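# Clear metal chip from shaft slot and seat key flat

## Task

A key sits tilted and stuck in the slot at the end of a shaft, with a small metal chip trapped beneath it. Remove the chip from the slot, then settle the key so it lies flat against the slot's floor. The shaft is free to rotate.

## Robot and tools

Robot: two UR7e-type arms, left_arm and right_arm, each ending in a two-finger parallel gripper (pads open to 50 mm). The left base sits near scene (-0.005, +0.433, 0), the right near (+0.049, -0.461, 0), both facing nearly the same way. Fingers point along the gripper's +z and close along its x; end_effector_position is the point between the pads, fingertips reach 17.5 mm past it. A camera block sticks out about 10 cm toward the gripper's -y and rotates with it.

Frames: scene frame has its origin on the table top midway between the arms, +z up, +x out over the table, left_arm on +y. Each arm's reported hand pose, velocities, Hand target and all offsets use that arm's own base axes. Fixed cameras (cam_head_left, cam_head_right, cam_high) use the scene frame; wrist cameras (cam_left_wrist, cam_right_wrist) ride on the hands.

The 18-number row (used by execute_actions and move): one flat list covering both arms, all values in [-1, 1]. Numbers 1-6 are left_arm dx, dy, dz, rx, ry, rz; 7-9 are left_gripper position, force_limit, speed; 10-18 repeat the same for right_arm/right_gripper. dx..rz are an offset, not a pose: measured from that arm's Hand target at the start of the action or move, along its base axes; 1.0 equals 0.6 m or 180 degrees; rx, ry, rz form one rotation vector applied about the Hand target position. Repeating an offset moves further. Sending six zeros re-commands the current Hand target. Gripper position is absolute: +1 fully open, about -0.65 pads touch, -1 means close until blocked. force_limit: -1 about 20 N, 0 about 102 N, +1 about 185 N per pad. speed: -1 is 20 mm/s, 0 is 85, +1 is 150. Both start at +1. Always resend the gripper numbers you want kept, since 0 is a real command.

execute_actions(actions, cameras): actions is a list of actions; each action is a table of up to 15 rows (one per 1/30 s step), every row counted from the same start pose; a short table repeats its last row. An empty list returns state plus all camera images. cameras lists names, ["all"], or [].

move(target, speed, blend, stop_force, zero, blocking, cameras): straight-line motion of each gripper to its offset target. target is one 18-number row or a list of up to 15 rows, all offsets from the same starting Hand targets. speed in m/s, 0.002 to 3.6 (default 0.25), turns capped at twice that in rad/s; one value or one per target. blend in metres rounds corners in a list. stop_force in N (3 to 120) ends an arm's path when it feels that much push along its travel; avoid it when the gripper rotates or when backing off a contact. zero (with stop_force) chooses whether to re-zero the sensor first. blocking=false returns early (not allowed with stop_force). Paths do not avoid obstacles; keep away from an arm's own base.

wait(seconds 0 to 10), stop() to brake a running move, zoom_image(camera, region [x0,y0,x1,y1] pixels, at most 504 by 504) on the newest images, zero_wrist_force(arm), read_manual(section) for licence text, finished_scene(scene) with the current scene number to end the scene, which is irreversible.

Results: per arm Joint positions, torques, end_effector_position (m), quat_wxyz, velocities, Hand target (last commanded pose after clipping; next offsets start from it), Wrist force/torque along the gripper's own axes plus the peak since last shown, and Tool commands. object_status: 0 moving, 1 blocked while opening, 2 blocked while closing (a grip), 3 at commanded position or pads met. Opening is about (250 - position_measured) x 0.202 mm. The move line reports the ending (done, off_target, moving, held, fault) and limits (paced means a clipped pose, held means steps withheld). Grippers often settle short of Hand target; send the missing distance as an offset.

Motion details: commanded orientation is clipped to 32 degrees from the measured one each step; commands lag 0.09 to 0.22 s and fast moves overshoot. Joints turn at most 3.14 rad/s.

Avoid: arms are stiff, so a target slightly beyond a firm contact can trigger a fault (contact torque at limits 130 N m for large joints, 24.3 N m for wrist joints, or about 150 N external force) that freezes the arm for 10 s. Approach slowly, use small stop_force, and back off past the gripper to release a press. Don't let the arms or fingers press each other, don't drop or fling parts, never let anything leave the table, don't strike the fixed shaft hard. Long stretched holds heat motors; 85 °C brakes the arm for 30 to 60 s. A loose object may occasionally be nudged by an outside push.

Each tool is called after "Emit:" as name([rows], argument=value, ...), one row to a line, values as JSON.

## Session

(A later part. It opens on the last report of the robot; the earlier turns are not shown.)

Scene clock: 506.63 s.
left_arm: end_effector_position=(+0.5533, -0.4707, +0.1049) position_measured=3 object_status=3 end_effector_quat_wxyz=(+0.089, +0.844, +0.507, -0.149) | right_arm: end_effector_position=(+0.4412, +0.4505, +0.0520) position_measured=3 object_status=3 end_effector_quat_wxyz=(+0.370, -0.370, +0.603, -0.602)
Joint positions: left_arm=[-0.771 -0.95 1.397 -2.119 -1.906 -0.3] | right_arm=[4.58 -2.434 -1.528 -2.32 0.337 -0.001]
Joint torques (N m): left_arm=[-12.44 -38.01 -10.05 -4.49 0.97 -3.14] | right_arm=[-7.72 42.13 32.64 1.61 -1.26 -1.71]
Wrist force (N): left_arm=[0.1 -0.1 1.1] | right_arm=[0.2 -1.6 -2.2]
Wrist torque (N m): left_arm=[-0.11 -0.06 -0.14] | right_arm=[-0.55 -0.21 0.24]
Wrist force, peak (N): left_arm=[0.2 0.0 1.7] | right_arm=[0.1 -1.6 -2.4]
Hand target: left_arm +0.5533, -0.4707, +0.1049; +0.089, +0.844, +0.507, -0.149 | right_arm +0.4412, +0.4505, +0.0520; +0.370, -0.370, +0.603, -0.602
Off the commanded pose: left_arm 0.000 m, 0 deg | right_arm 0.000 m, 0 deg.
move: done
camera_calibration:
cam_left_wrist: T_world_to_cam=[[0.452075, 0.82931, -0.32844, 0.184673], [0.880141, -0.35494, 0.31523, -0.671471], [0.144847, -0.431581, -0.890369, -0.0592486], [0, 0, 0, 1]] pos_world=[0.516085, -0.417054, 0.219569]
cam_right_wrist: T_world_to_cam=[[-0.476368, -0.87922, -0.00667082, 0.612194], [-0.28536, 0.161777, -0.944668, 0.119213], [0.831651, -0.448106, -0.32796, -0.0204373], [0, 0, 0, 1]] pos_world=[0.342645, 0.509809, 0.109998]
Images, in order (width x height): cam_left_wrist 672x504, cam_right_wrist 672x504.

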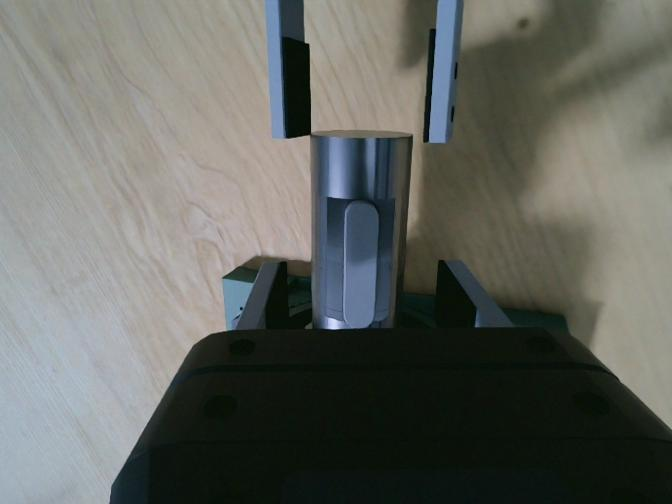

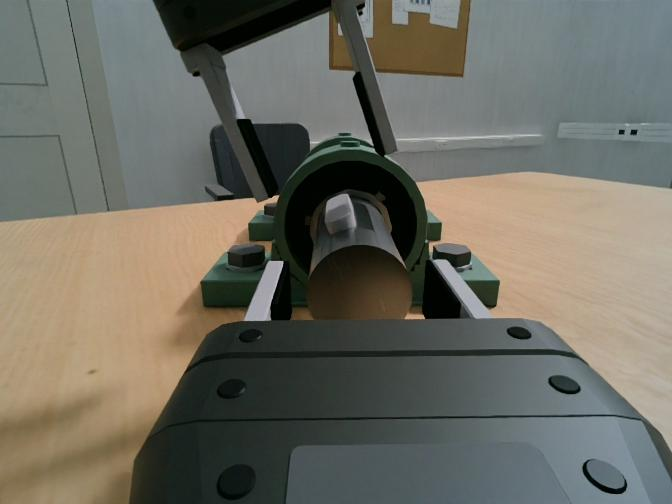

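Emit:
move(target=[0,0,0,0,0,0,-0.155,-0.8,-0.5,0,0,0,0,0,0,1,1,1], cameras=["cam_left_wrist", "cam_right_wrist"])

Emit:
zoom_image(camera="cam_left_wrist", region=[270, 130, 450, 330])

Emit:
zoom_image(camera="cam_right_wrist", region=[230, 100, 470, 330])

Scene clock: 525.33 s.
left_arm: end_effector_position=(+0.5533, -0.4707, +0.1049) position_measured=175 object_status=3 end_effector_quat_wxyz=(+0.089, +0.844, +0.507, -0.149) | right_arm: end_effector_position=(+0.4412, +0.4505, +0.0520) position_measured=3 object_status=3 end_effector_quat_wxyz=(+0.370, -0.370, +0.603, -0.602)
Joint positions: left_arm=[-0.771 -0.95 1.397 -2.119 -1.906 -0.3] | right_arm=[4.58 -2.434 -1.528 -2.32 0.337 -0.001]
Joint torques (N m): left_arm=[-12.52 -37.55 -10.16 -4.33 0.86 -2.97] | right_arm=[-7.95 42.75 32.4 1.36 -1.46 -1.68]
Wrist force (N): left_arm=[0.3 -0.2 1.1] | right_arm=[0.1 -1.4 -2.3]
Wrist torque (N m): left_arm=[-0.12 -0.08 -0.13] | right_arm=[-0.50 -0.18 0.23]
Wrist force, peak (N): left_arm=[0.1 -0.2 1.4] | right_arm=[-0.1 -1.8 -2.4]
Hand target: left_arm +0.5533, -0.4707, +0.1049; +0.089, +0.844, +0.507, -0.149 | right_arm +0.4412, +0.4505, +0.0520; +0.370, -0.370, +0.603, -0.602
Off the commanded pose: left_arm 0.000 m, 0 deg | right_arm 0.000 m, 0 deg.
move: done
camera_calibration:
cam_left_wrist: T_world_to_cam=[[0.452075, 0.82931, -0.32844, 0.184673], [0.880141, -0.35494, 0.31523, -0.671471], [0.144847, -0.431581, -0.890369, -0.0592486], [0, 0, 0, 1]] pos_world=[0.516085, -0.417054, 0.219569]
cam_right_wrist: T_world_to_cam=[[-0.476368, -0.87922, -0.00667082, 0.612194], [-0.28536, 0.161777, -0.944668, 0.119213], [0.831651, -0.448106, -0.32796, -0.0204373], [0, 0, 0, 1]] pos_world=[0.342645, 0.509809, 0.109998]
Images, in order (width x height): cam_left_wrist 672x504, cam_right_wrist 672x504.

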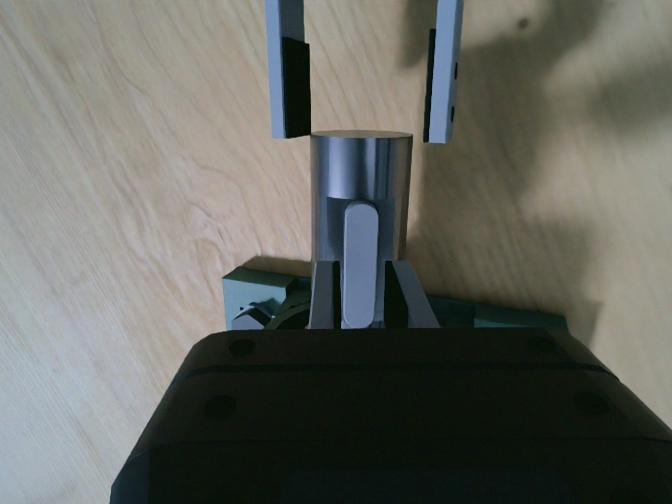

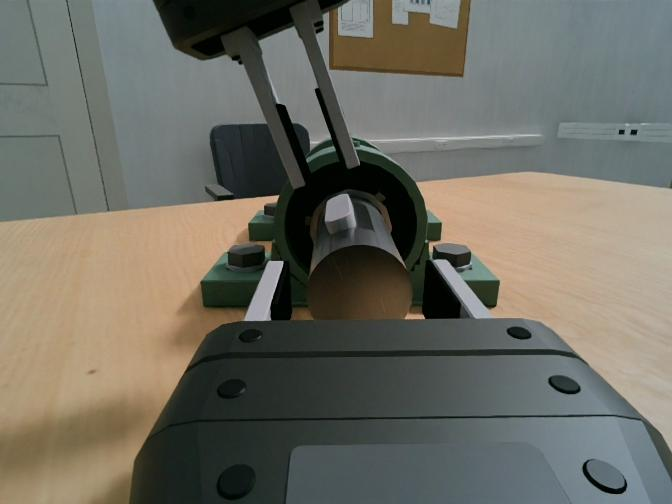

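Scaled by 2.520 from the camera's 672x504 image, which has a finer 960x720 frame.

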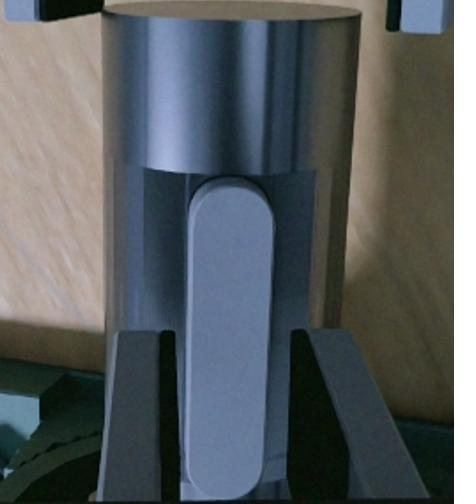

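Scaled by 2.100 from the camera's 672x504 image, which has a finer 960x720 frame.

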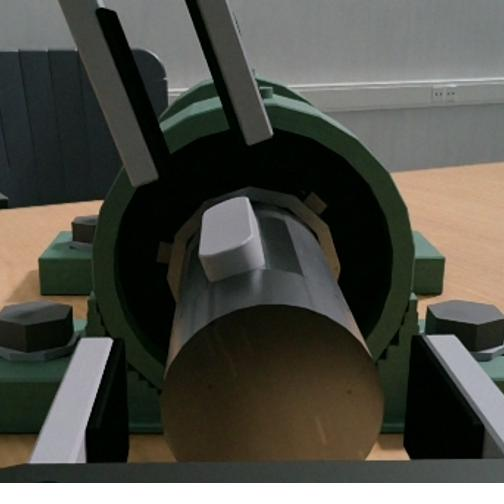

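Emit:
move(target=[-0.00535,-0.01007,-0.03133,0,0,0,-0.155,-0.8,-0.5,0,0,0,0,0,0,1,1,1], cameras=["cam_left_wrist", "cam_right_wrist"], speed=0.01, stop_force=5)

Emit:
zoom_image(camera="cam_left_wrist", region=[270, 130, 450, 330])

Emit:
zoom_image(camera="cam_right_wrist", region=[230, 100, 470, 330])

Scene clock: 538.77 s.
left_arm: end_effector_position=(+0.5500, -0.4767, +0.0861) position_measured=175 object_status=3 end_effector_quat_wxyz=(+0.089, +0.844, +0.507, -0.149) | right_arm: end_effector_position=(+0.4412, +0.4505, +0.0520) position_measured=3 object_status=3 end_effector_quat_wxyz=(+0.370, -0.370, +0.603, -0.602)
Joint positions: left_arm=[-0.781 -0.927 1.414 -2.161 -1.905 -0.31] | right_arm=[4.58 -2.434 -1.528 -2.32 0.337 -0.001]
Joint torques (N m): left_arm=[-12.61 -38.81 -9.75 -4.39 0.9 -3.08] | right_arm=[-7.92 42.4 31.83 1.52 -1.2 -1.77]
Wrist force (N): left_arm=[0.3 0.0 1.1] | right_arm=[0.3 -1.4 -2.3]
Wrist torque (N m): left_arm=[-0.11 -0.08 -0.14] | right_arm=[-0.51 -0.22 0.24]
Wrist force, peak (N): left_arm=[0.4 0.0 1.4] | right_arm=[0.2 -1.6 -2.4]
Hand target: left_arm +0.5500, -0.4767, +0.0861; +0.089, +0.844, +0.507, -0.149 | right_arm +0.4412, +0.4505, +0.0520; +0.370, -0.370, +0.603, -0.602
Off the commanded pose: left_arm 0.000 m, 0 deg | right_arm 0.000 m, 0 deg.
move: done
camera_calibration:
cam_left_wrist: T_world_to_cam=[[0.452075, 0.82931, -0.32844, 0.185049], [0.880141, -0.35494, 0.31523, -0.664806], [0.144847, -0.431581, -0.890369, -0.0781422], [0, 0, 0, 1]] pos_world=[0.512785, -0.423154, 0.200769]
cam_right_wrist: T_world_to_cam=[[-0.476368, -0.87922, -0.00667082, 0.612194], [-0.28536, 0.161777, -0.944668, 0.119213], [0.831651, -0.448106, -0.32796, -0.0204373], [0, 0, 0, 1]] pos_world=[0.342645, 0.509809, 0.109998]
Images, in order (width x height): cam_left_wrist 672x504, cam_right_wrist 672x504.

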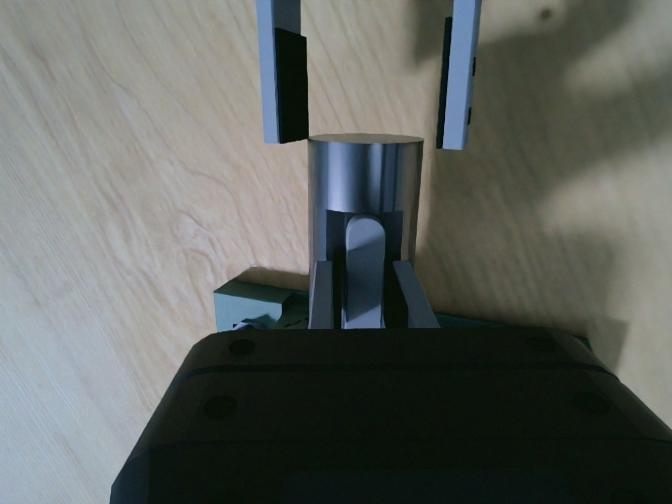

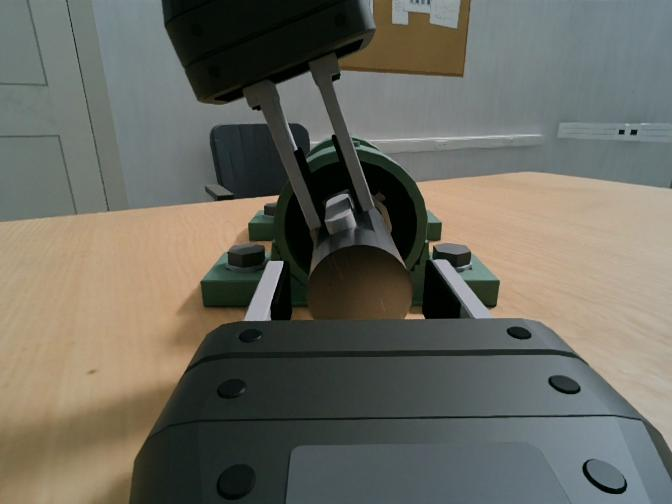

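Scaled by 2.520 from the camera's 672x504 image, which has a finer 960x720 frame.

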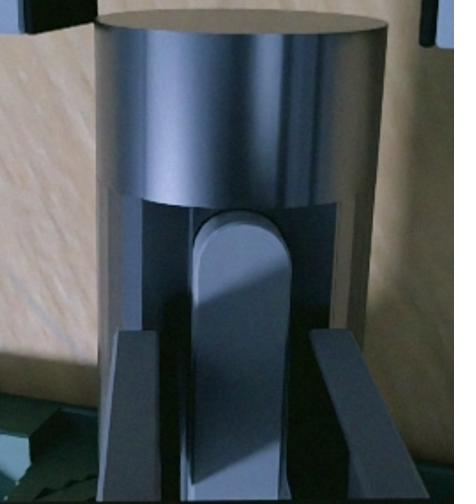

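Scaled by 2.100 from the camera's 672x504 image, which has a finer 960x720 frame.

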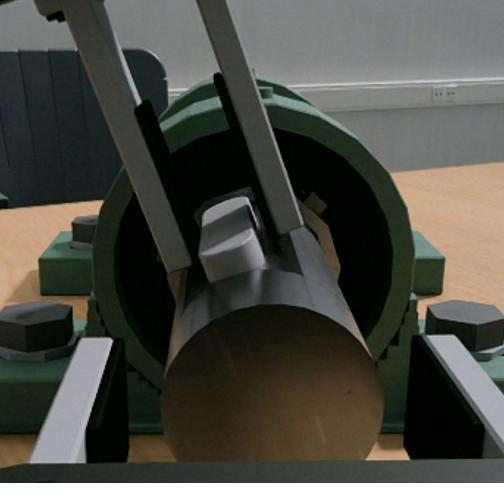

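Emit:
move(target=[0.00073,0.00138,-0.00057,0,0,0,-0.155,-0.8,-0.5,0,0,0,0,0,0,1,1,1], speed=0.02)

Emit:
move(target=[-0.0016,-0.00302,-0.0094,0,0,0,-0.155,-0.8,-0.5,0,0,0,0,0,0,1,1,1], cameras=["cam_left_wrist", "cam_right_wrist"], speed=0.005, stop_force=5)

Emit:
zoom_image(camera="cam_left_wrist", region=[270, 130, 450, 330])

Emit:
zoom_image(camera="cam_right_wrist", region=[270, 150, 430, 310])

Scene clock: 552.13 s.
left_arm: end_effector_position=(+0.5505, -0.4759, +0.0858) position_measured=175 object_status=3 end_effector_quat_wxyz=(+0.089, +0.844, +0.507, -0.149) | right_arm: end_effector_position=(+0.4412, +0.4505, +0.0520) position_measured=3 object_status=3 end_effector_quat_wxyz=(+0.370, -0.370, +0.603, -0.602)
Joint positions: left_arm=[-0.779 -0.927 1.414 -2.162 -1.905 -0.308] | right_arm=[4.58 -2.434 -1.528 -2.32 0.337 -0.001]
Joint torques (N m): left_arm=[9.64 -38.9 -9.71 -4.4 -1.87 2.49] | right_arm=[-7.28 42.4 31.91 1.48 -1.27 -1.67]
Wrist force (N): left_arm=[0.2 -0.2 1.1] | right_arm=[-0.1 -1.5 -2.1]
Wrist torque (N m): left_arm=[-0.14 -0.06 -0.19] | right_arm=[-0.53 -0.15 0.24]
Wrist force, peak (N): left_arm=[0.2 -0.1 1.4] | right_arm=[0.0 -1.6 -2.4]
Hand target: left_arm +0.5505, -0.4759, +0.0858; +0.089, +0.844, +0.507, -0.149 | right_arm +0.4412, +0.4505, +0.0520; +0.370, -0.370, +0.603, -0.602
Off the commanded pose: left_arm 0.000 m, 0 deg | right_arm 0.000 m, 0 deg.
move: done

Scene clock: 554.33 s.
left_arm: end_effector_position=(+0.5502, -0.4765, +0.0839) position_measured=175 object_status=3 end_effector_quat_wxyz=(+0.089, +0.844, +0.507, -0.149) | right_arm: end_effector_position=(+0.4412, +0.4505, +0.0520) position_measured=3 object_status=3 end_effector_quat_wxyz=(+0.370, -0.370, +0.603, -0.602)
Joint positions: left_arm=[-0.78 -0.925 1.416 -2.166 -1.905 -0.309] | right_arm=[4.58 -2.434 -1.528 -2.32 0.337 -0.001]
Joint torques (N m): left_arm=[7.83 -62.62 -36.02 -1.45 -1.8 1.65] | right_arm=[-7.92 42.2 31.48 1.58 -1.32 -1.6]
Wrist force (N): left_arm=[1.1 -0.6 -4.5] | right_arm=[-0.1 -1.6 -2.0]
Wrist torque (N m): left_arm=[-0.14 -0.09 -0.14] | right_arm=[-0.55 -0.16 0.23]
Wrist force, peak (N): left_arm=[1.0 -1.6 -10.2] | right_arm=[0.2 -1.9 -2.2]
Hand target: left_arm +0.5502, -0.4765, +0.0839; +0.089, +0.844, +0.507, -0.149 (not the last commanded pose) | right_arm +0.4412, +0.4505, +0.0520; +0.370, -0.370, +0.603, -0.602
Off the commanded pose: left_arm 0.004 m, 0 deg | right_arm 0.000 m, 0 deg.
move: contact (left_arm)
camera_calibration:
cam_left_wrist: T_world_to_cam=[[0.451967, 0.829341, -0.32851, 0.184036], [0.880194, -0.354821, 0.315216, -0.664125], [0.14486, -0.43162, -0.890348, -0.0801162], [0, 0, 0, 1]] pos_world=[0.512986, -0.422854, 0.198469]
cam_right_wrist: T_world_to_cam=[[-0.476368, -0.87922, -0.00667082, 0.612194], [-0.28536, 0.161777, -0.944668, 0.119213], [0.831651, -0.448106, -0.32796, -0.0204373], [0, 0, 0, 1]] pos_world=[0.342645, 0.509809, 0.109998]
Images, in order (width x height): cam_left_wrist 672x504, cam_right_wrist 672x504.

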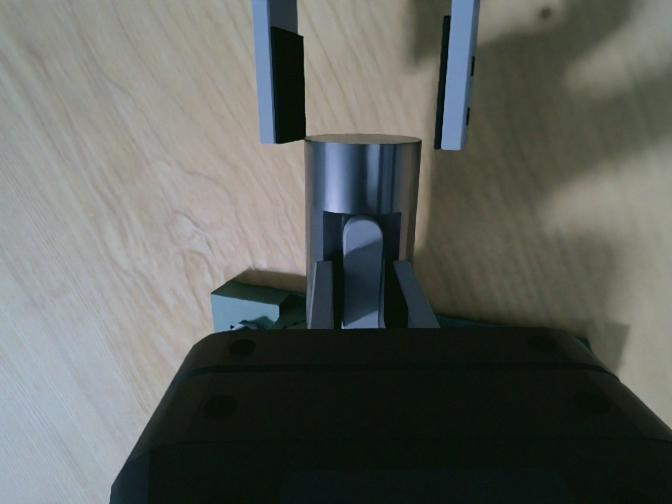

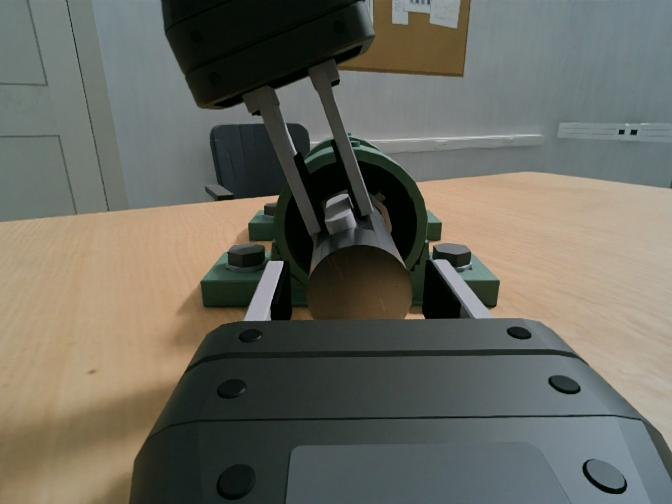

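Scaled by 2.520 from the camera's 672x504 image, which has a finer 960x720 frame.

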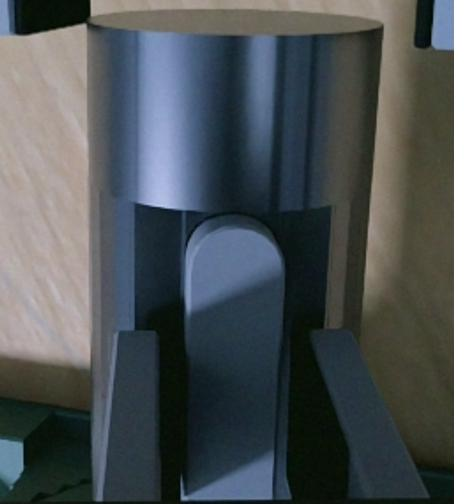

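Scaled by 3.150 from the camera's 672x504 image, which has a finer 960x720 frame.

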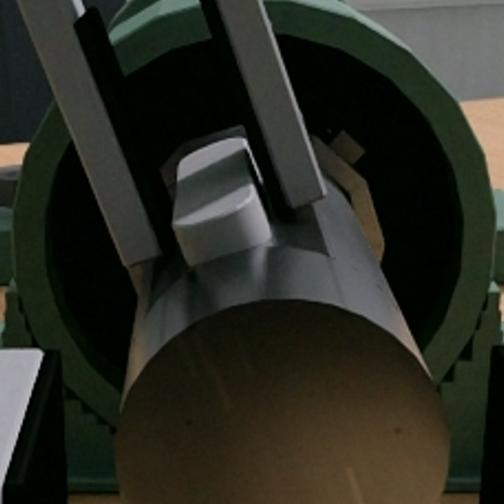

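Emit:
move(target=[0.00027,0.0005,0.00157,0,0,0,-0.155,-0.8,-0.5,0,0,0,0,0,0,1,1,1], speed=0.02)

Emit:
move(target=[0,0,0,0,0,0,-1,-0.7,-1,0,0,0,0,0,0,1,1,1], cameras=["cam_left_wrist", "cam_right_wrist"])

Emit:
zoom_image(camera="cam_left_wrist", region=[270, 130, 450, 330])

Emit:
zoom_image(camera="cam_right_wrist", region=[270, 150, 430, 310])

Scene clock: 569.47 s.
left_arm: end_effector_position=(+0.5503, -0.4762, +0.0848) position_measured=175 object_status=3 end_effector_quat_wxyz=(+0.089, +0.844, +0.507, -0.149) | right_arm: end_effector_position=(+0.4412, +0.4505, +0.0520) position_measured=3 object_status=3 end_effector_quat_wxyz=(+0.370, -0.370, +0.603, -0.602)
Joint positions: left_arm=[-0.78 -0.926 1.415 -2.164 -1.905 -0.309] | right_arm=[4.58 -2.434 -1.528 -2.32 0.337 -0.001]
Joint torques (N m): left_arm=[10.1 -67.39 -38.54 -1.48 -1.73 2.5] | right_arm=[-7.23 43.08 31.08 1.65 -1.05 -1.61]
Wrist force (N): left_arm=[0.2 0.0 0.8] | right_arm=[0.0 -1.5 -2.3]
Wrist torque (N m): left_arm=[-0.11 -0.08 -0.16] | right_arm=[-0.52 -0.18 0.23]
Wrist force, peak (N): left_arm=[1.1 -0.9 -4.5] | right_arm=[0.0 -1.7 -2.4]
Hand target: left_arm +0.5503, -0.4762, +0.0848; +0.089, +0.844, +0.507, -0.149 | right_arm +0.4412, +0.4505, +0.0520; +0.370, -0.370, +0.603, -0.602
Off the commanded pose: left_arm 0.000 m, 0 deg | right_arm 0.000 m, 0 deg.
move: done

Scene clock: 569.97 s.
left_arm: end_effector_position=(+0.5503, -0.4762, +0.0848) position_measured=194 object_status=2 end_effector_quat_wxyz=(+0.089, +0.844, +0.507, -0.149) | right_arm: end_effector_position=(+0.4412, +0.4505, +0.0520) position_measured=3 object_status=3 end_effector_quat_wxyz=(+0.370, -0.370, +0.603, -0.602)
Joint positions: left_arm=[-0.78 -0.926 1.415 -2.164 -1.905 -0.309] | right_arm=[4.58 -2.434 -1.528 -2.32 0.337 -0.001]
Joint torques (N m): left_arm=[11.22 -66.04 -33.95 -0.71 3.3 1.15] | right_arm=[-6.62 43.11 31.14 1.54 -1.14 -1.71]
Wrist force (N): left_arm=[-9.9 1.7 6.4] | right_arm=[0.0 -1.4 -2.2]
Wrist torque (N m): left_arm=[-0.11 -0.22 0.26] | right_arm=[-0.51 -0.17 0.23]
Wrist force, peak (N): left_arm=[-9.7 1.8 6.7] | right_arm=[0.0 -1.6 -2.2]
Hand target: left_arm +0.5503, -0.4762, +0.0848; +0.089, +0.844, +0.507, -0.149 | right_arm +0.4412, +0.4505, +0.0520; +0.370, -0.370, +0.603, -0.602
Off the commanded pose: left_arm 0.000 m, 0 deg | right_arm 0.000 m, 0 deg.
move: done
camera_calibration:
cam_left_wrist: T_world_to_cam=[[0.452048, 0.829278, -0.328559, 0.184012], [0.880153, -0.35487, 0.315274, -0.664433], [0.144854, -0.431701, -0.89031, -0.0791495], [0, 0, 0, 1]] pos_world=[0.513085, -0.422554, 0.199469]
cam_right_wrist: T_world_to_cam=[[-0.476368, -0.87922, -0.00667082, 0.612194], [-0.28536, 0.161777, -0.944668, 0.119213], [0.831651, -0.448106, -0.32796, -0.0204373], [0, 0, 0, 1]] pos_world=[0.342645, 0.509809, 0.109998]
Images, in order (width x height): cam_left_wrist 672x504, cam_right_wrist 672x504.

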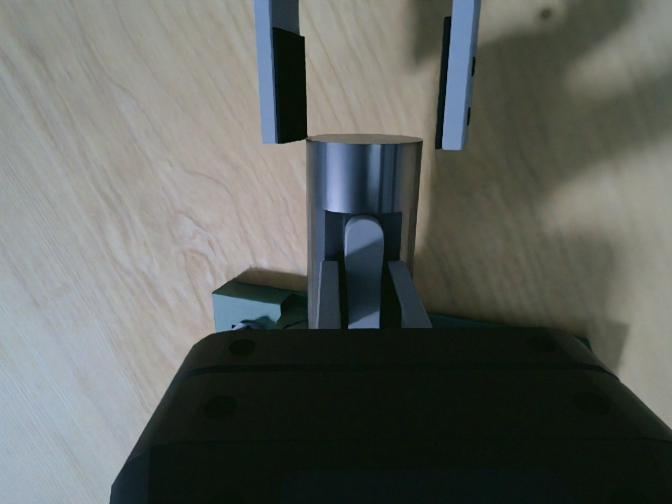

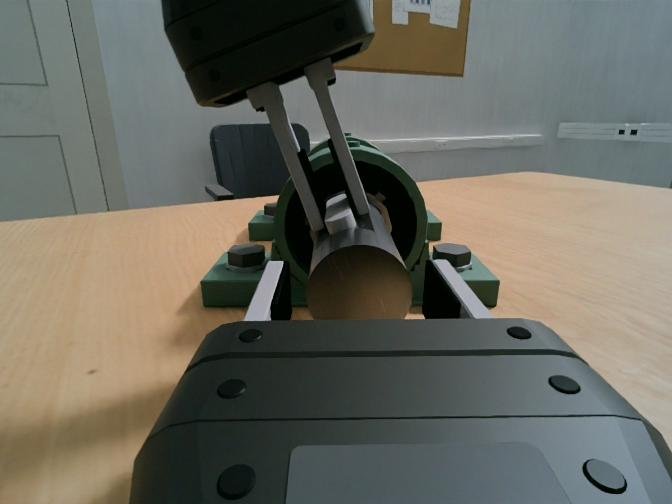

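Scaled by 2.520 from the camera's 672x504 image, which has a finer 960x720 frame.

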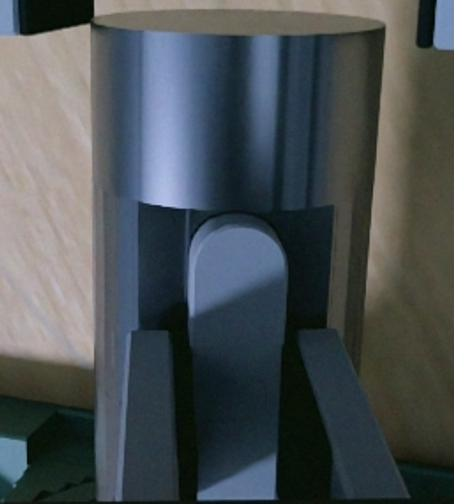

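Scaled by 3.150 from the camera's 672x504 image, which has a finer 960x720 frame.

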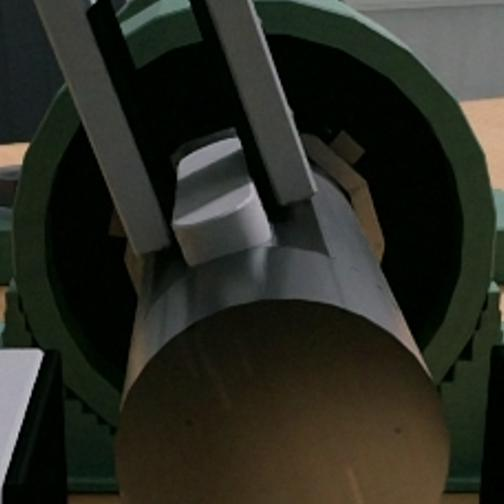

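Emit:
move(target=[0.004,0.00755,0.0235,0,0,0,-1,-0.7,-1,0,0,0,0,0,0,1,1,1], speed=0.01, stop_force=40, cameras=["cam_left_wrist", "cam_right_wrist"])

Emit:
zoom_image(camera="cam_left_wrist", region=[270, 130, 450, 330])

Emit:
zoom_image(camera="cam_right_wrist", region=[270, 150, 430, 310])

Scene clock: 582.93 s.
left_arm: end_effector_position=(+0.5527, -0.4717, +0.0989) position_measured=251 object_status=3 end_effector_quat_wxyz=(+0.089, +0.844, +0.507, -0.149) | right_arm: end_effector_position=(+0.4412, +0.4505, +0.0520) position_measured=3 object_status=3 end_effector_quat_wxyz=(+0.370, -0.370, +0.603, -0.602)
Joint positions: left_arm=[-0.773 -0.943 1.403 -2.132 -1.905 -0.301] | right_arm=[4.58 -2.434 -1.528 -2.32 0.337 -0.001]
Joint torques (N m): left_arm=[10 -66.92 -38.71 -1.42 -1.89 2.47] | right_arm=[-6.99 43.4 31.01 1.61 -1.13 -1.48]
Wrist force (N): left_arm=[0.1 0.1 1.1] | right_arm=[0.0 -1.5 -2.0]
Wrist torque (N m): left_arm=[-0.09 -0.05 -0.20] | right_arm=[-0.52 -0.18 0.23]
Wrist force, peak (N): left_arm=[-15.8 24.6 43.8] | right_arm=[0.3 -1.6 -2.5]
Hand target: left_arm +0.5527, -0.4717, +0.0989; +0.089, +0.844, +0.507, -0.149 | right_arm +0.4412, +0.4505, +0.0520; +0.370, -0.370, +0.603, -0.602
Off the commanded pose: left_arm 0.000 m, 0 deg | right_arm 0.000 m, 0 deg.
move: done
camera_calibration:
cam_left_wrist: T_world_to_cam=[[0.451997, 0.829329, -0.328499, 0.183864], [0.880179, -0.354848, 0.315227, -0.669388], [0.14486, -0.43162, -0.890348, -0.0649624], [0, 0, 0, 1]] pos_world=[0.515485, -0.418054, 0.213569]
cam_right_wrist: T_world_to_cam=[[-0.476368, -0.87922, -0.00667082, 0.612194], [-0.28536, 0.161777, -0.944668, 0.119213], [0.831651, -0.448106, -0.32796, -0.0204373], [0, 0, 0, 1]] pos_world=[0.342645, 0.509809, 0.109998]
Images, in order (width x height): cam_left_wrist 672x504, cam_right_wrist 672x504.

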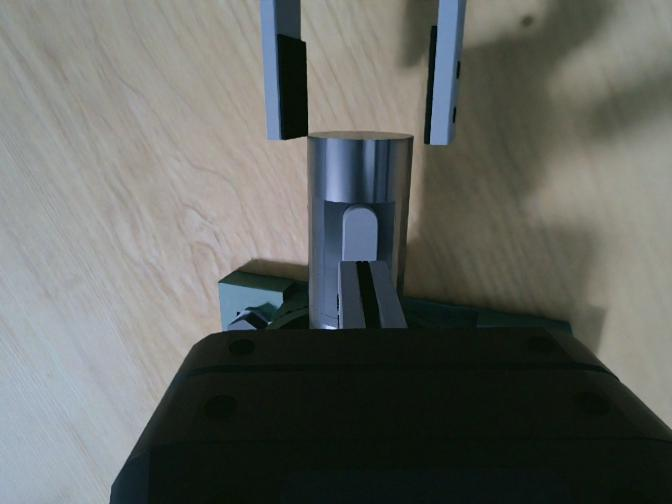

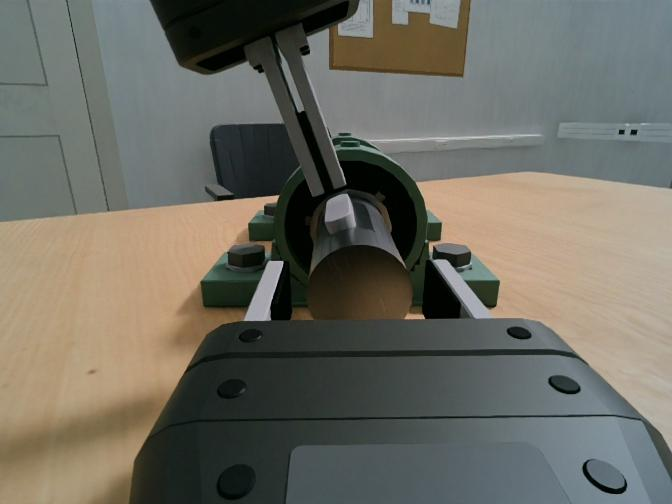

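Scaled by 2.520 from the camera's 672x504 image, which has a finer 960x720 frame.

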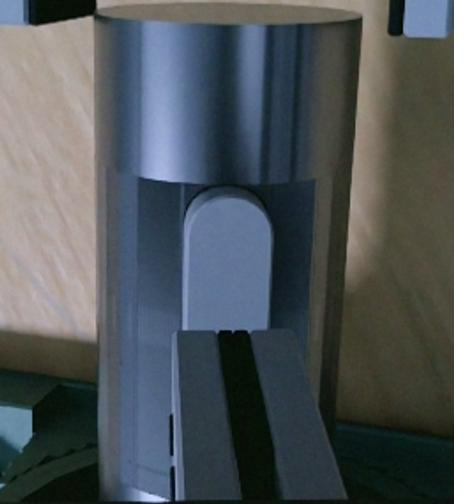

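Scaled by 3.150 from the camera's 672x504 image, which has a finer 960x720 frame.

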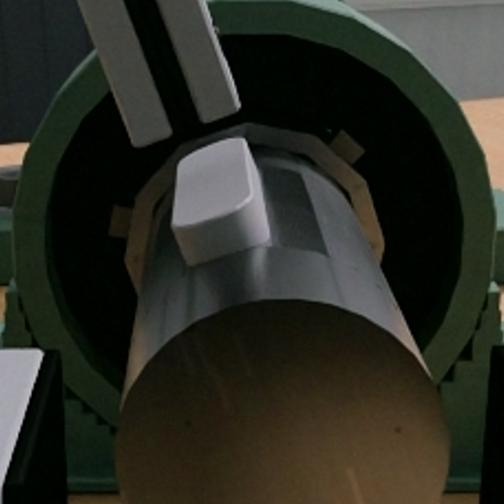

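Emit:
move([
  [0.008,0.0151,0.047,0,0,0,-0.155,-0.7,-0.5,-0.0892,0.0452,0.0667,0,0,0,1,1,1],
  [0.008,0.0151,0.047,0,0,0,-0.155,-0.7,-0.5,-0.1353,-0.2008,0.1133,0,0,0.333,1,1,1],
  [0.008,0.0151,0.047,0,0,0,-0.155,-0.7,-0.5,-0.0187,-0.2675,0.08,0,0,0.5,1,1,1],
  [0.008,0.0151,0.047,0,0,0,-0.155,-0.7,-0.5,0.0528,-0.1527,0.05,0,0,0.5,1,1,1],
], speed=0.2, blend=0.03, cameras=["cam_left_wrist", "cam_right_wrist"])

Emit:
zoom_image(camera="cam_right_wrist", region=[230, 170, 430, 330])

Scene clock: 629.40 s.
left_arm: end_effector_position=(+0.5575, -0.4626, +0.1271) position_measured=175 object_status=3 end_effector_quat_wxyz=(+0.089, +0.844, +0.507, -0.149) | right_arm: end_effector_position=(+0.4728, +0.3588, +0.0821) position_measured=3 object_status=3 end_effector_quat_wxyz=(+0.688, -0.688, +0.164, -0.164)
Joint positions: left_arm=[-0.759 -0.974 1.375 -2.068 -1.907 -0.287] | right_arm=[3.847 -2.046 -2.248 -1.989 -1.967 0]
Joint torques (N m): left_arm=[9.63 -66.05 -39.2 -1.44 -1.69 2.6] | right_arm=[9 26.14 28.7 -0.22 1.79 -1.81]
Wrist force (N): left_arm=[0.0 0.0 1.0] | right_arm=[-0.1 -1.3 -2.0]
Wrist torque (N m): left_arm=[-0.10 -0.05 -0.21] | right_arm=[-0.49 -0.14 0.24]
Wrist force, peak (N): left_arm=[0.1 -0.2 1.9] | right_arm=[-0.3 -2.4 -2.8]
Hand target: left_arm +0.5575, -0.4626, +0.1271; +0.089, +0.844, +0.507, -0.149 | right_arm +0.4729, +0.3589, +0.0820; +0.688, -0.688, +0.164, -0.164
Off the commanded pose: left_arm 0.000 m, 0 deg | right_arm 0.000 m, 0 deg.
move: done
camera_calibration:
cam_left_wrist: T_world_to_cam=[[0.451997, 0.829329, -0.328499, 0.183411], [0.880179, -0.354848, 0.315227, -0.679273], [0.14486, -0.43162, -0.890348, -0.0366222], [0, 0, 0, 1]] pos_world=[0.520285, -0.408954, 0.241769]
cam_right_wrist: T_world_to_cam=[[0.87922, -0.476368, -0.00667082, -0.238779], [-0.161777, -0.28536, -0.944668, 0.273396], [0.448106, 0.831651, -0.32796, -0.355769], [0, 0, 0, 1]] pos_world=[0.413591, 0.260145, 0.139998]
Images, in order (width x height): cam_left_wrist 672x504, cam_right_wrist 672x504.

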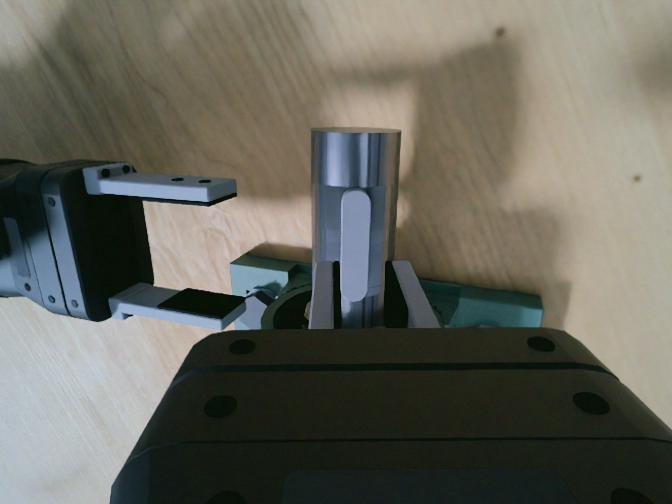

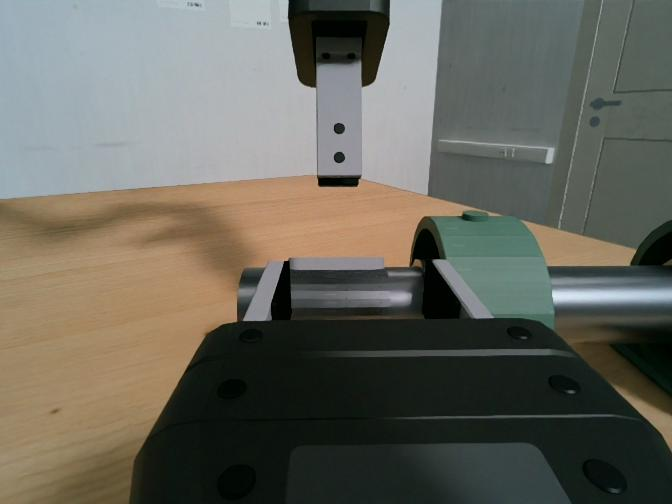

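Scaled by 2.520 from the camera's 672x504 image, which has a finer 960x720 frame.

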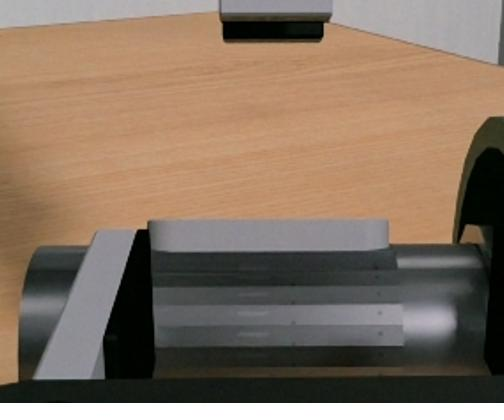

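Emit:
move(target=[-0.0123,-0.0233,-0.0702,0,0,0,-0.155,-0.7,-0.5,0,0,0,0,0,0,1,1,1], speed=0.04, stop_force=10)

Emit:
move(target=[0,0,0,0,0,0,-1,0.3,-1,0,0,0,0,0,0,1,1,1], cameras=["cam_left_wrist", "cam_right_wrist"])

Scene clock: 656.93 s.
left_arm: end_effector_position=(+0.5502, -0.4766, +0.0850) position_measured=175 object_status=3 end_effector_quat_wxyz=(+0.089, +0.844, +0.507, -0.149) | right_arm: end_effector_position=(+0.4729, +0.3589, +0.0820) position_measured=3 object_status=3 end_effector_quat_wxyz=(+0.688, -0.688, +0.164, -0.164)
Joint positions: left_arm=[-0.78 -0.926 1.415 -2.164 -1.905 -0.309] | right_arm=[3.847 -2.046 -2.248 -1.989 -1.967 0]
Joint torques (N m): left_arm=[-11.76 -39.07 -9.41 -4.46 0.79 -3.06] | right_arm=[8.99 25.48 28.1 -0.01 1.56 -1.77]
Wrist force (N): left_arm=[0.4 -0.1 1.0] | right_arm=[-0.1 -1.5 -1.8]
Wrist torque (N m): left_arm=[-0.13 -0.10 -0.13] | right_arm=[-0.53 -0.15 0.24]
Wrist force, peak (N): left_arm=[0.3 -0.2 1.6] | right_arm=[0.3 -1.7 -2.4]
Hand target: left_arm +0.5502, -0.4766, +0.0850; +0.089, +0.844, +0.507, -0.149 | right_arm +0.4729, +0.3589, +0.0820; +0.688, -0.688, +0.164, -0.164
Off the commanded pose: left_arm 0.000 m, 0 deg | right_arm 0.000 m, 0 deg.
move: done

Scene clock: 657.43 s.
left_arm: end_effector_position=(+0.5502, -0.4766, +0.0850) position_measured=199 object_status=2 end_effector_quat_wxyz=(+0.089, +0.844, +0.507, -0.149) | right_arm: end_effector_position=(+0.4729, +0.3589, +0.0820) position_measured=3 object_status=3 end_effector_quat_wxyz=(+0.688, -0.688, +0.164, -0.164)
Joint positions: left_arm=[-0.78 -0.926 1.415 -2.164 -1.905 -0.309] | right_arm=[3.847 -2.046 -2.248 -1.989 -1.967 0]
Joint torques (N m): left_arm=[-11.98 -38.81 -10.95 -4.54 -0.47 -3] | right_arm=[8.39 25.42 27.64 -0.19 1.37 -1.86]
Wrist force (N): left_arm=[2.3 -0.7 -0.9] | right_arm=[0.1 -1.4 -1.7]
Wrist torque (N m): left_arm=[-0.11 -0.10 0.42] | right_arm=[-0.51 -0.18 0.23]
Wrist force, peak (N): left_arm=[2.3 -1.0 -0.9] | right_arm=[0.2 -1.6 -2.2]
Hand target: left_arm +0.5502, -0.4766, +0.0850; +0.089, +0.844, +0.507, -0.149 | right_arm +0.4729, +0.3589, +0.0820; +0.688, -0.688, +0.164, -0.164
Off the commanded pose: left_arm 0.000 m, 0 deg | right_arm 0.000 m, 0 deg.
move: done
camera_calibration:
cam_left_wrist: T_world_to_cam=[[0.451997, 0.829329, -0.328499, 0.184458], [0.880179, -0.354848, 0.315227, -0.664513], [0.14486, -0.43162, -0.890348, -0.0791801], [0, 0, 0, 1]] pos_world=[0.512985, -0.422954, 0.199569]
cam_right_wrist: T_world_to_cam=[[0.87922, -0.476368, -0.00667082, -0.238731], [-0.161777, -0.28536, -0.944668, 0.273425], [0.448106, 0.831651, -0.32796, -0.355852], [0, 0, 0, 1]] pos_world=[0.413591, 0.260245, 0.139998]
Images, in order (width x height): cam_left_wrist 672x504, cam_right_wrist 672x504.

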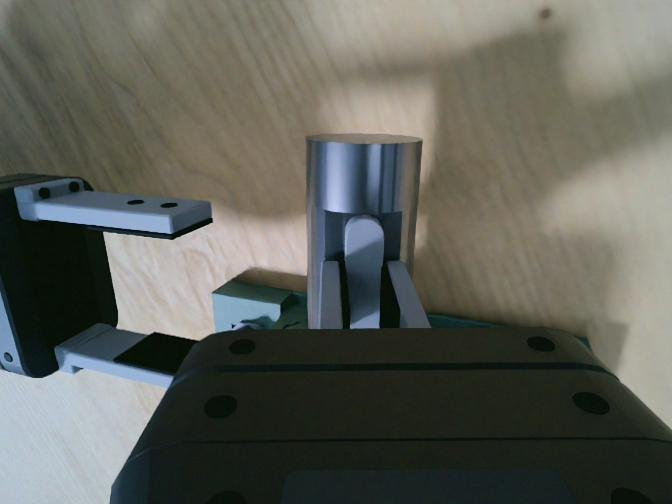

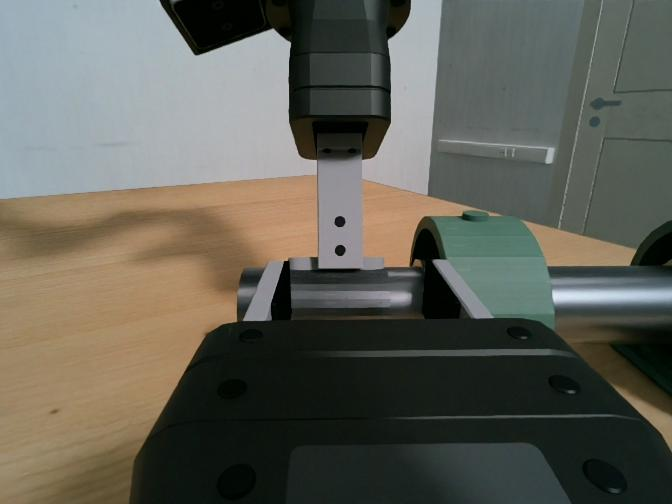

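Emit:
move(target=[0.004,0.00755,0.0235,0,0,0,-1,0.3,-1,0,0,0,0,0,0,1,1,1], speed=0.008, stop_force=85, cameras=["cam_left_wrist", "cam_right_wrist"])

Emit:
zoom_image(camera="cam_right_wrist", region=[230, 170, 430, 330])

Scene clock: 665.87 s.
left_arm: end_effector_position=(+0.5526, -0.4721, +0.0991) position_measured=199 object_status=2 end_effector_quat_wxyz=(+0.089, +0.844, +0.507, -0.149) | right_arm: end_effector_position=(+0.4729, +0.3589, +0.0820) position_measured=3 object_status=3 end_effector_quat_wxyz=(+0.688, -0.688, +0.164, -0.164)
Joint positions: left_arm=[-0.773 -0.943 1.403 -2.132 -1.905 -0.302] | right_arm=[3.847 -2.046 -2.248 -1.989 -1.967 0]
Joint torques (N m): left_arm=[9.89 -67.54 -38.45 -1.39 -1.84 2.54] | right_arm=[7.2 26.08 28.14 -0.19 0.87 -1.62]
Wrist force (N): left_arm=[0.3 0.0 1.2] | right_arm=[0.1 -1.4 -2.0]
Wrist torque (N m): left_arm=[-0.09 -0.07 -0.21] | right_arm=[-0.51 -0.18 0.23]
Wrist force, peak (N): left_arm=[-5.2 49.6 82.8] | right_arm=[0.3 -1.6 -2.3]
Hand target: left_arm +0.5526, -0.4721, +0.0991; +0.089, +0.844, +0.507, -0.149 | right_arm +0.4729, +0.3589, +0.0820; +0.688, -0.688, +0.164, -0.164
Off the commanded pose: left_arm 0.000 m, 0 deg | right_arm 0.000 m, 0 deg.
move: done
camera_calibration:
cam_left_wrist: T_world_to_cam=[[0.451997, 0.829329, -0.328499, 0.184273], [0.880179, -0.354848, 0.315227, -0.669473], [0.14486, -0.43162, -0.890348, -0.0650315], [0, 0, 0, 1]] pos_world=[0.515385, -0.418454, 0.213669]
cam_right_wrist: T_world_to_cam=[[0.87922, -0.476368, -0.00667082, -0.238731], [-0.161777, -0.28536, -0.944668, 0.273425], [0.448106, 0.831651, -0.32796, -0.355852], [0, 0, 0, 1]] pos_world=[0.413591, 0.260245, 0.139998]
Images, in order (width x height): cam_left_wrist 672x504, cam_right_wrist 672x504.

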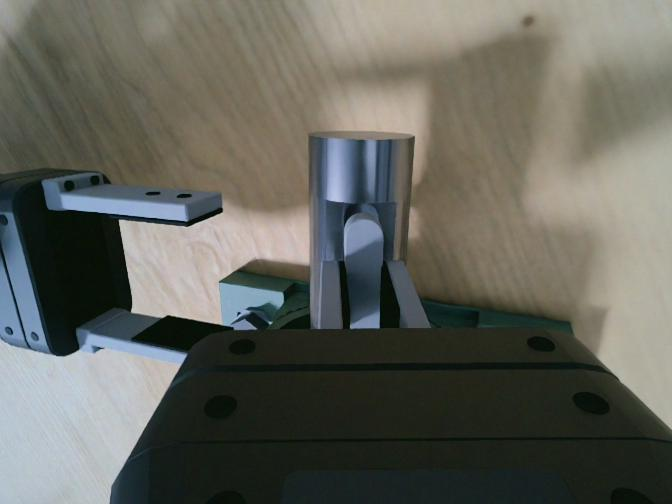

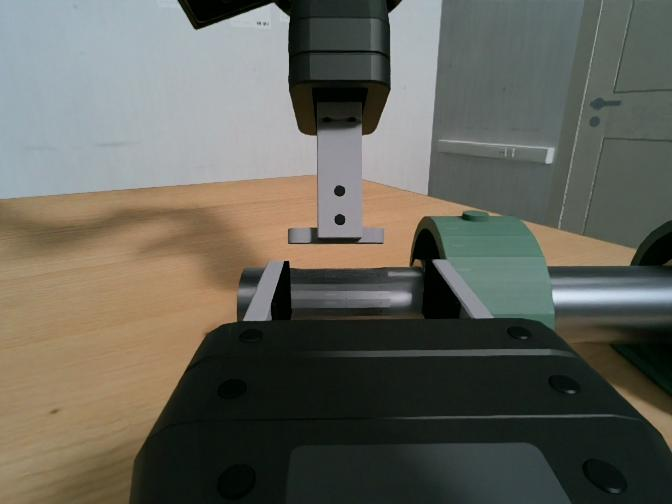

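Scaled by 2.520 from the camera's 672x504 image, which has a finer 960x720 frame.

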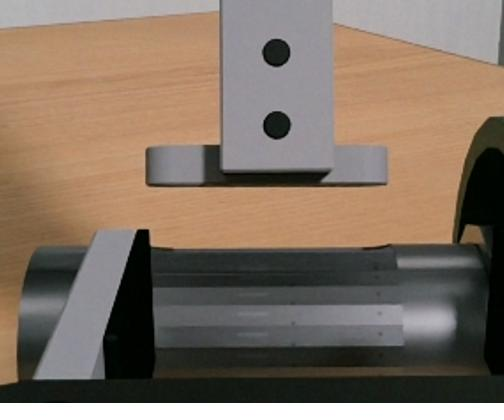

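Emit:
move(target=[0.012,0.0226,0.0705,0,0,0,-1,0.3,-1,0,0,0,0,0,0,1,1,1], speed=0.15, cameras=["cam_left_wrist", "cam_right_wrist"])

Emit:
zoom_image(camera="cam_left_wrist", region=[280, 120, 430, 270])

Scene clock: 673.70 s.
left_arm: end_effector_position=(+0.5597, -0.4585, +0.1413) position_measured=199 object_status=2 end_effector_quat_wxyz=(+0.089, +0.844, +0.507, -0.149) | right_arm: end_effector_position=(+0.4729, +0.3589, +0.0820) position_measured=3 object_status=3 end_effector_quat_wxyz=(+0.688, -0.688, +0.164, -0.164)
Joint positions: left_arm=[-0.752 -0.988 1.358 -2.035 -1.907 -0.28] | right_arm=[3.847 -2.046 -2.248 -1.989 -1.967 0]
Joint torques (N m): left_arm=[9.88 -65.03 -40.55 -1.29 -1.96 2.38] | right_arm=[6.45 25.53 27.64 0.03 0.49 -1.77]
Wrist force (N): left_arm=[0.3 -0.2 1.1] | right_arm=[0.1 -1.6 -2.0]
Wrist torque (N m): left_arm=[-0.11 -0.08 -0.21] | right_arm=[-0.53 -0.18 0.24]
Wrist force, peak (N): left_arm=[0.4 -0.1 2.3] | right_arm=[-0.1 -1.6 -2.3]
Hand target: left_arm +0.5598, -0.4585, +0.1414; +0.089, +0.844, +0.507, -0.149 | right_arm +0.4729, +0.3589, +0.0820; +0.688, -0.688, +0.164, -0.164
Off the commanded pose: left_arm 0.000 m, 0 deg | right_arm 0.000 m, 0 deg.
move: done
camera_calibration:
cam_left_wrist: T_world_to_cam=[[0.451997, 0.829329, -0.328499, 0.183731], [0.880179, -0.354848, 0.315227, -0.684235], [0.14486, -0.43162, -0.890348, -0.0226605], [0, 0, 0, 1]] pos_world=[0.522485, -0.404954, 0.255869]
cam_right_wrist: T_world_to_cam=[[0.87922, -0.476368, -0.00667082, -0.238731], [-0.161777, -0.28536, -0.944668, 0.273425], [0.448106, 0.831651, -0.32796, -0.355852], [0, 0, 0, 1]] pos_world=[0.413591, 0.260245, 0.139998]
Images, in order (width x height): cam_left_wrist 672x504, cam_right_wrist 672x504.

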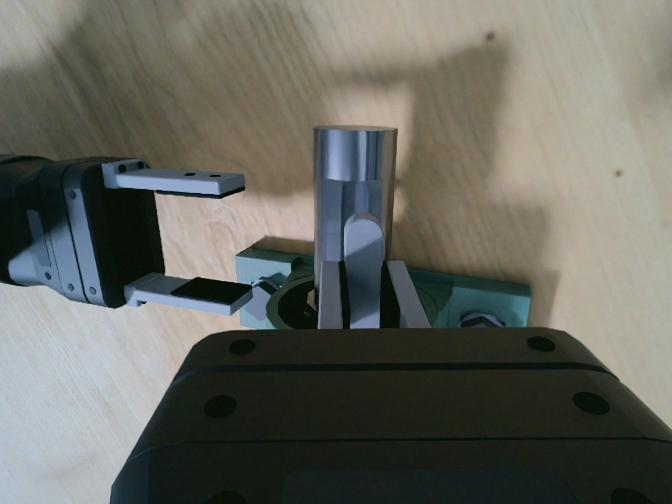

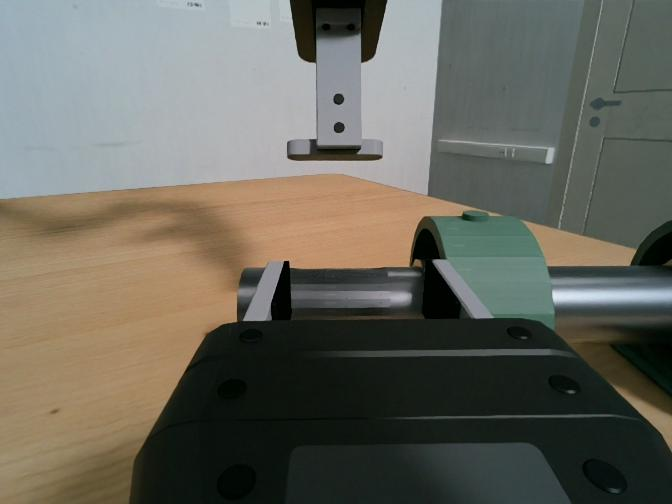

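Scaled by 3.360 from the camera's 672x504 image, which has a finer 960x720 frame.

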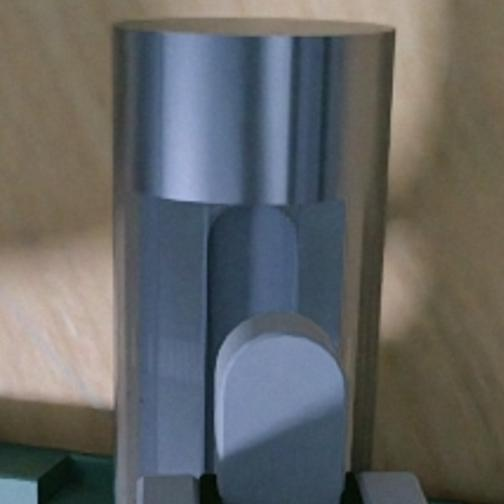

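Emit:
move(target=[0.0675,0.0028,0.094,0,0,0,-1,0.3,-1,0,0,0,0,0,0,1,1,1], speed=0.2, cameras=["cam_left_wrist"])

Emit:
zoom_image(camera="cam_left_wrist", region=[300, 70, 410, 210])

Scene clock: 699.13 s.
left_arm: end_effector_position=(+0.6002, -0.4568, +0.1977) position_measured=199 object_status=2 end_effector_quat_wxyz=(+0.089, +0.844, +0.507, -0.149) | right_arm: end_effector_position=(+0.4729, +0.3589, +0.0820) position_measured=3 object_status=3 end_effector_quat_wxyz=(+0.688, -0.688, +0.164, -0.164)
Joint positions: left_arm=[-0.713 -0.946 1.136 -1.841 -1.911 -0.238] | right_arm=[3.847 -2.046 -2.248 -1.989 -1.967 0]
Joint torques (N m): left_arm=[10.13 -40.25 -39.88 -1.44 -1.82 2.5] | right_arm=[5.39 25.43 27.31 -0.02 0.12 -1.85]
Wrist force (N): left_arm=[0.3 -0.4 0.9] | right_arm=[0.1 -1.6 -1.9]
Wrist torque (N m): left_arm=[-0.16 -0.07 -0.21] | right_arm=[-0.53 -0.18 0.24]
Wrist force, peak (N): left_arm=[0.4 -0.8 2.5] | right_arm=[0.2 -1.7 -2.4]
Hand target: left_arm +0.6003, -0.4568, +0.1978; +0.089, +0.844, +0.507, -0.149 | right_arm +0.4729, +0.3589, +0.0820; +0.688, -0.688, +0.164, -0.164
Off the commanded pose: left_arm 0.000 m, 0 deg | right_arm 0.000 m, 0 deg.
move: done
camera_calibration:
cam_left_wrist: T_world_to_cam=[[0.452009, 0.829294, -0.328573, 0.182494], [0.880174, -0.354833, 0.315259, -0.737054], [0.144854, -0.431701, -0.89031, 0.0225134], [0, 0, 0, 1]] pos_world=[0.562985, -0.403154, 0.312369]
Images, in order (width x height): cam_left_wrist 672x504.

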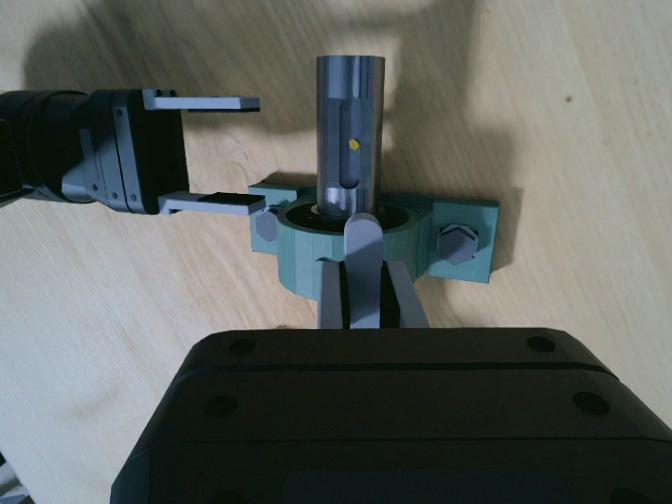

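Scaled by 3.600 from the camera's 672x504 image, which has a finer 960x720 frame.

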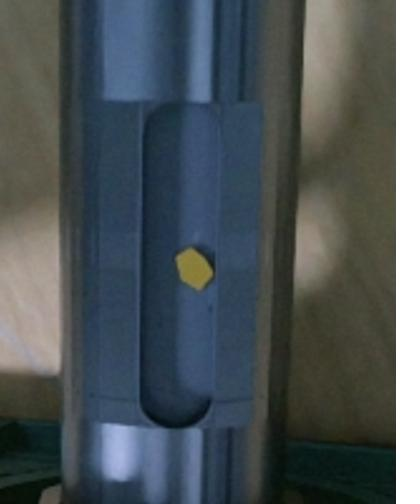

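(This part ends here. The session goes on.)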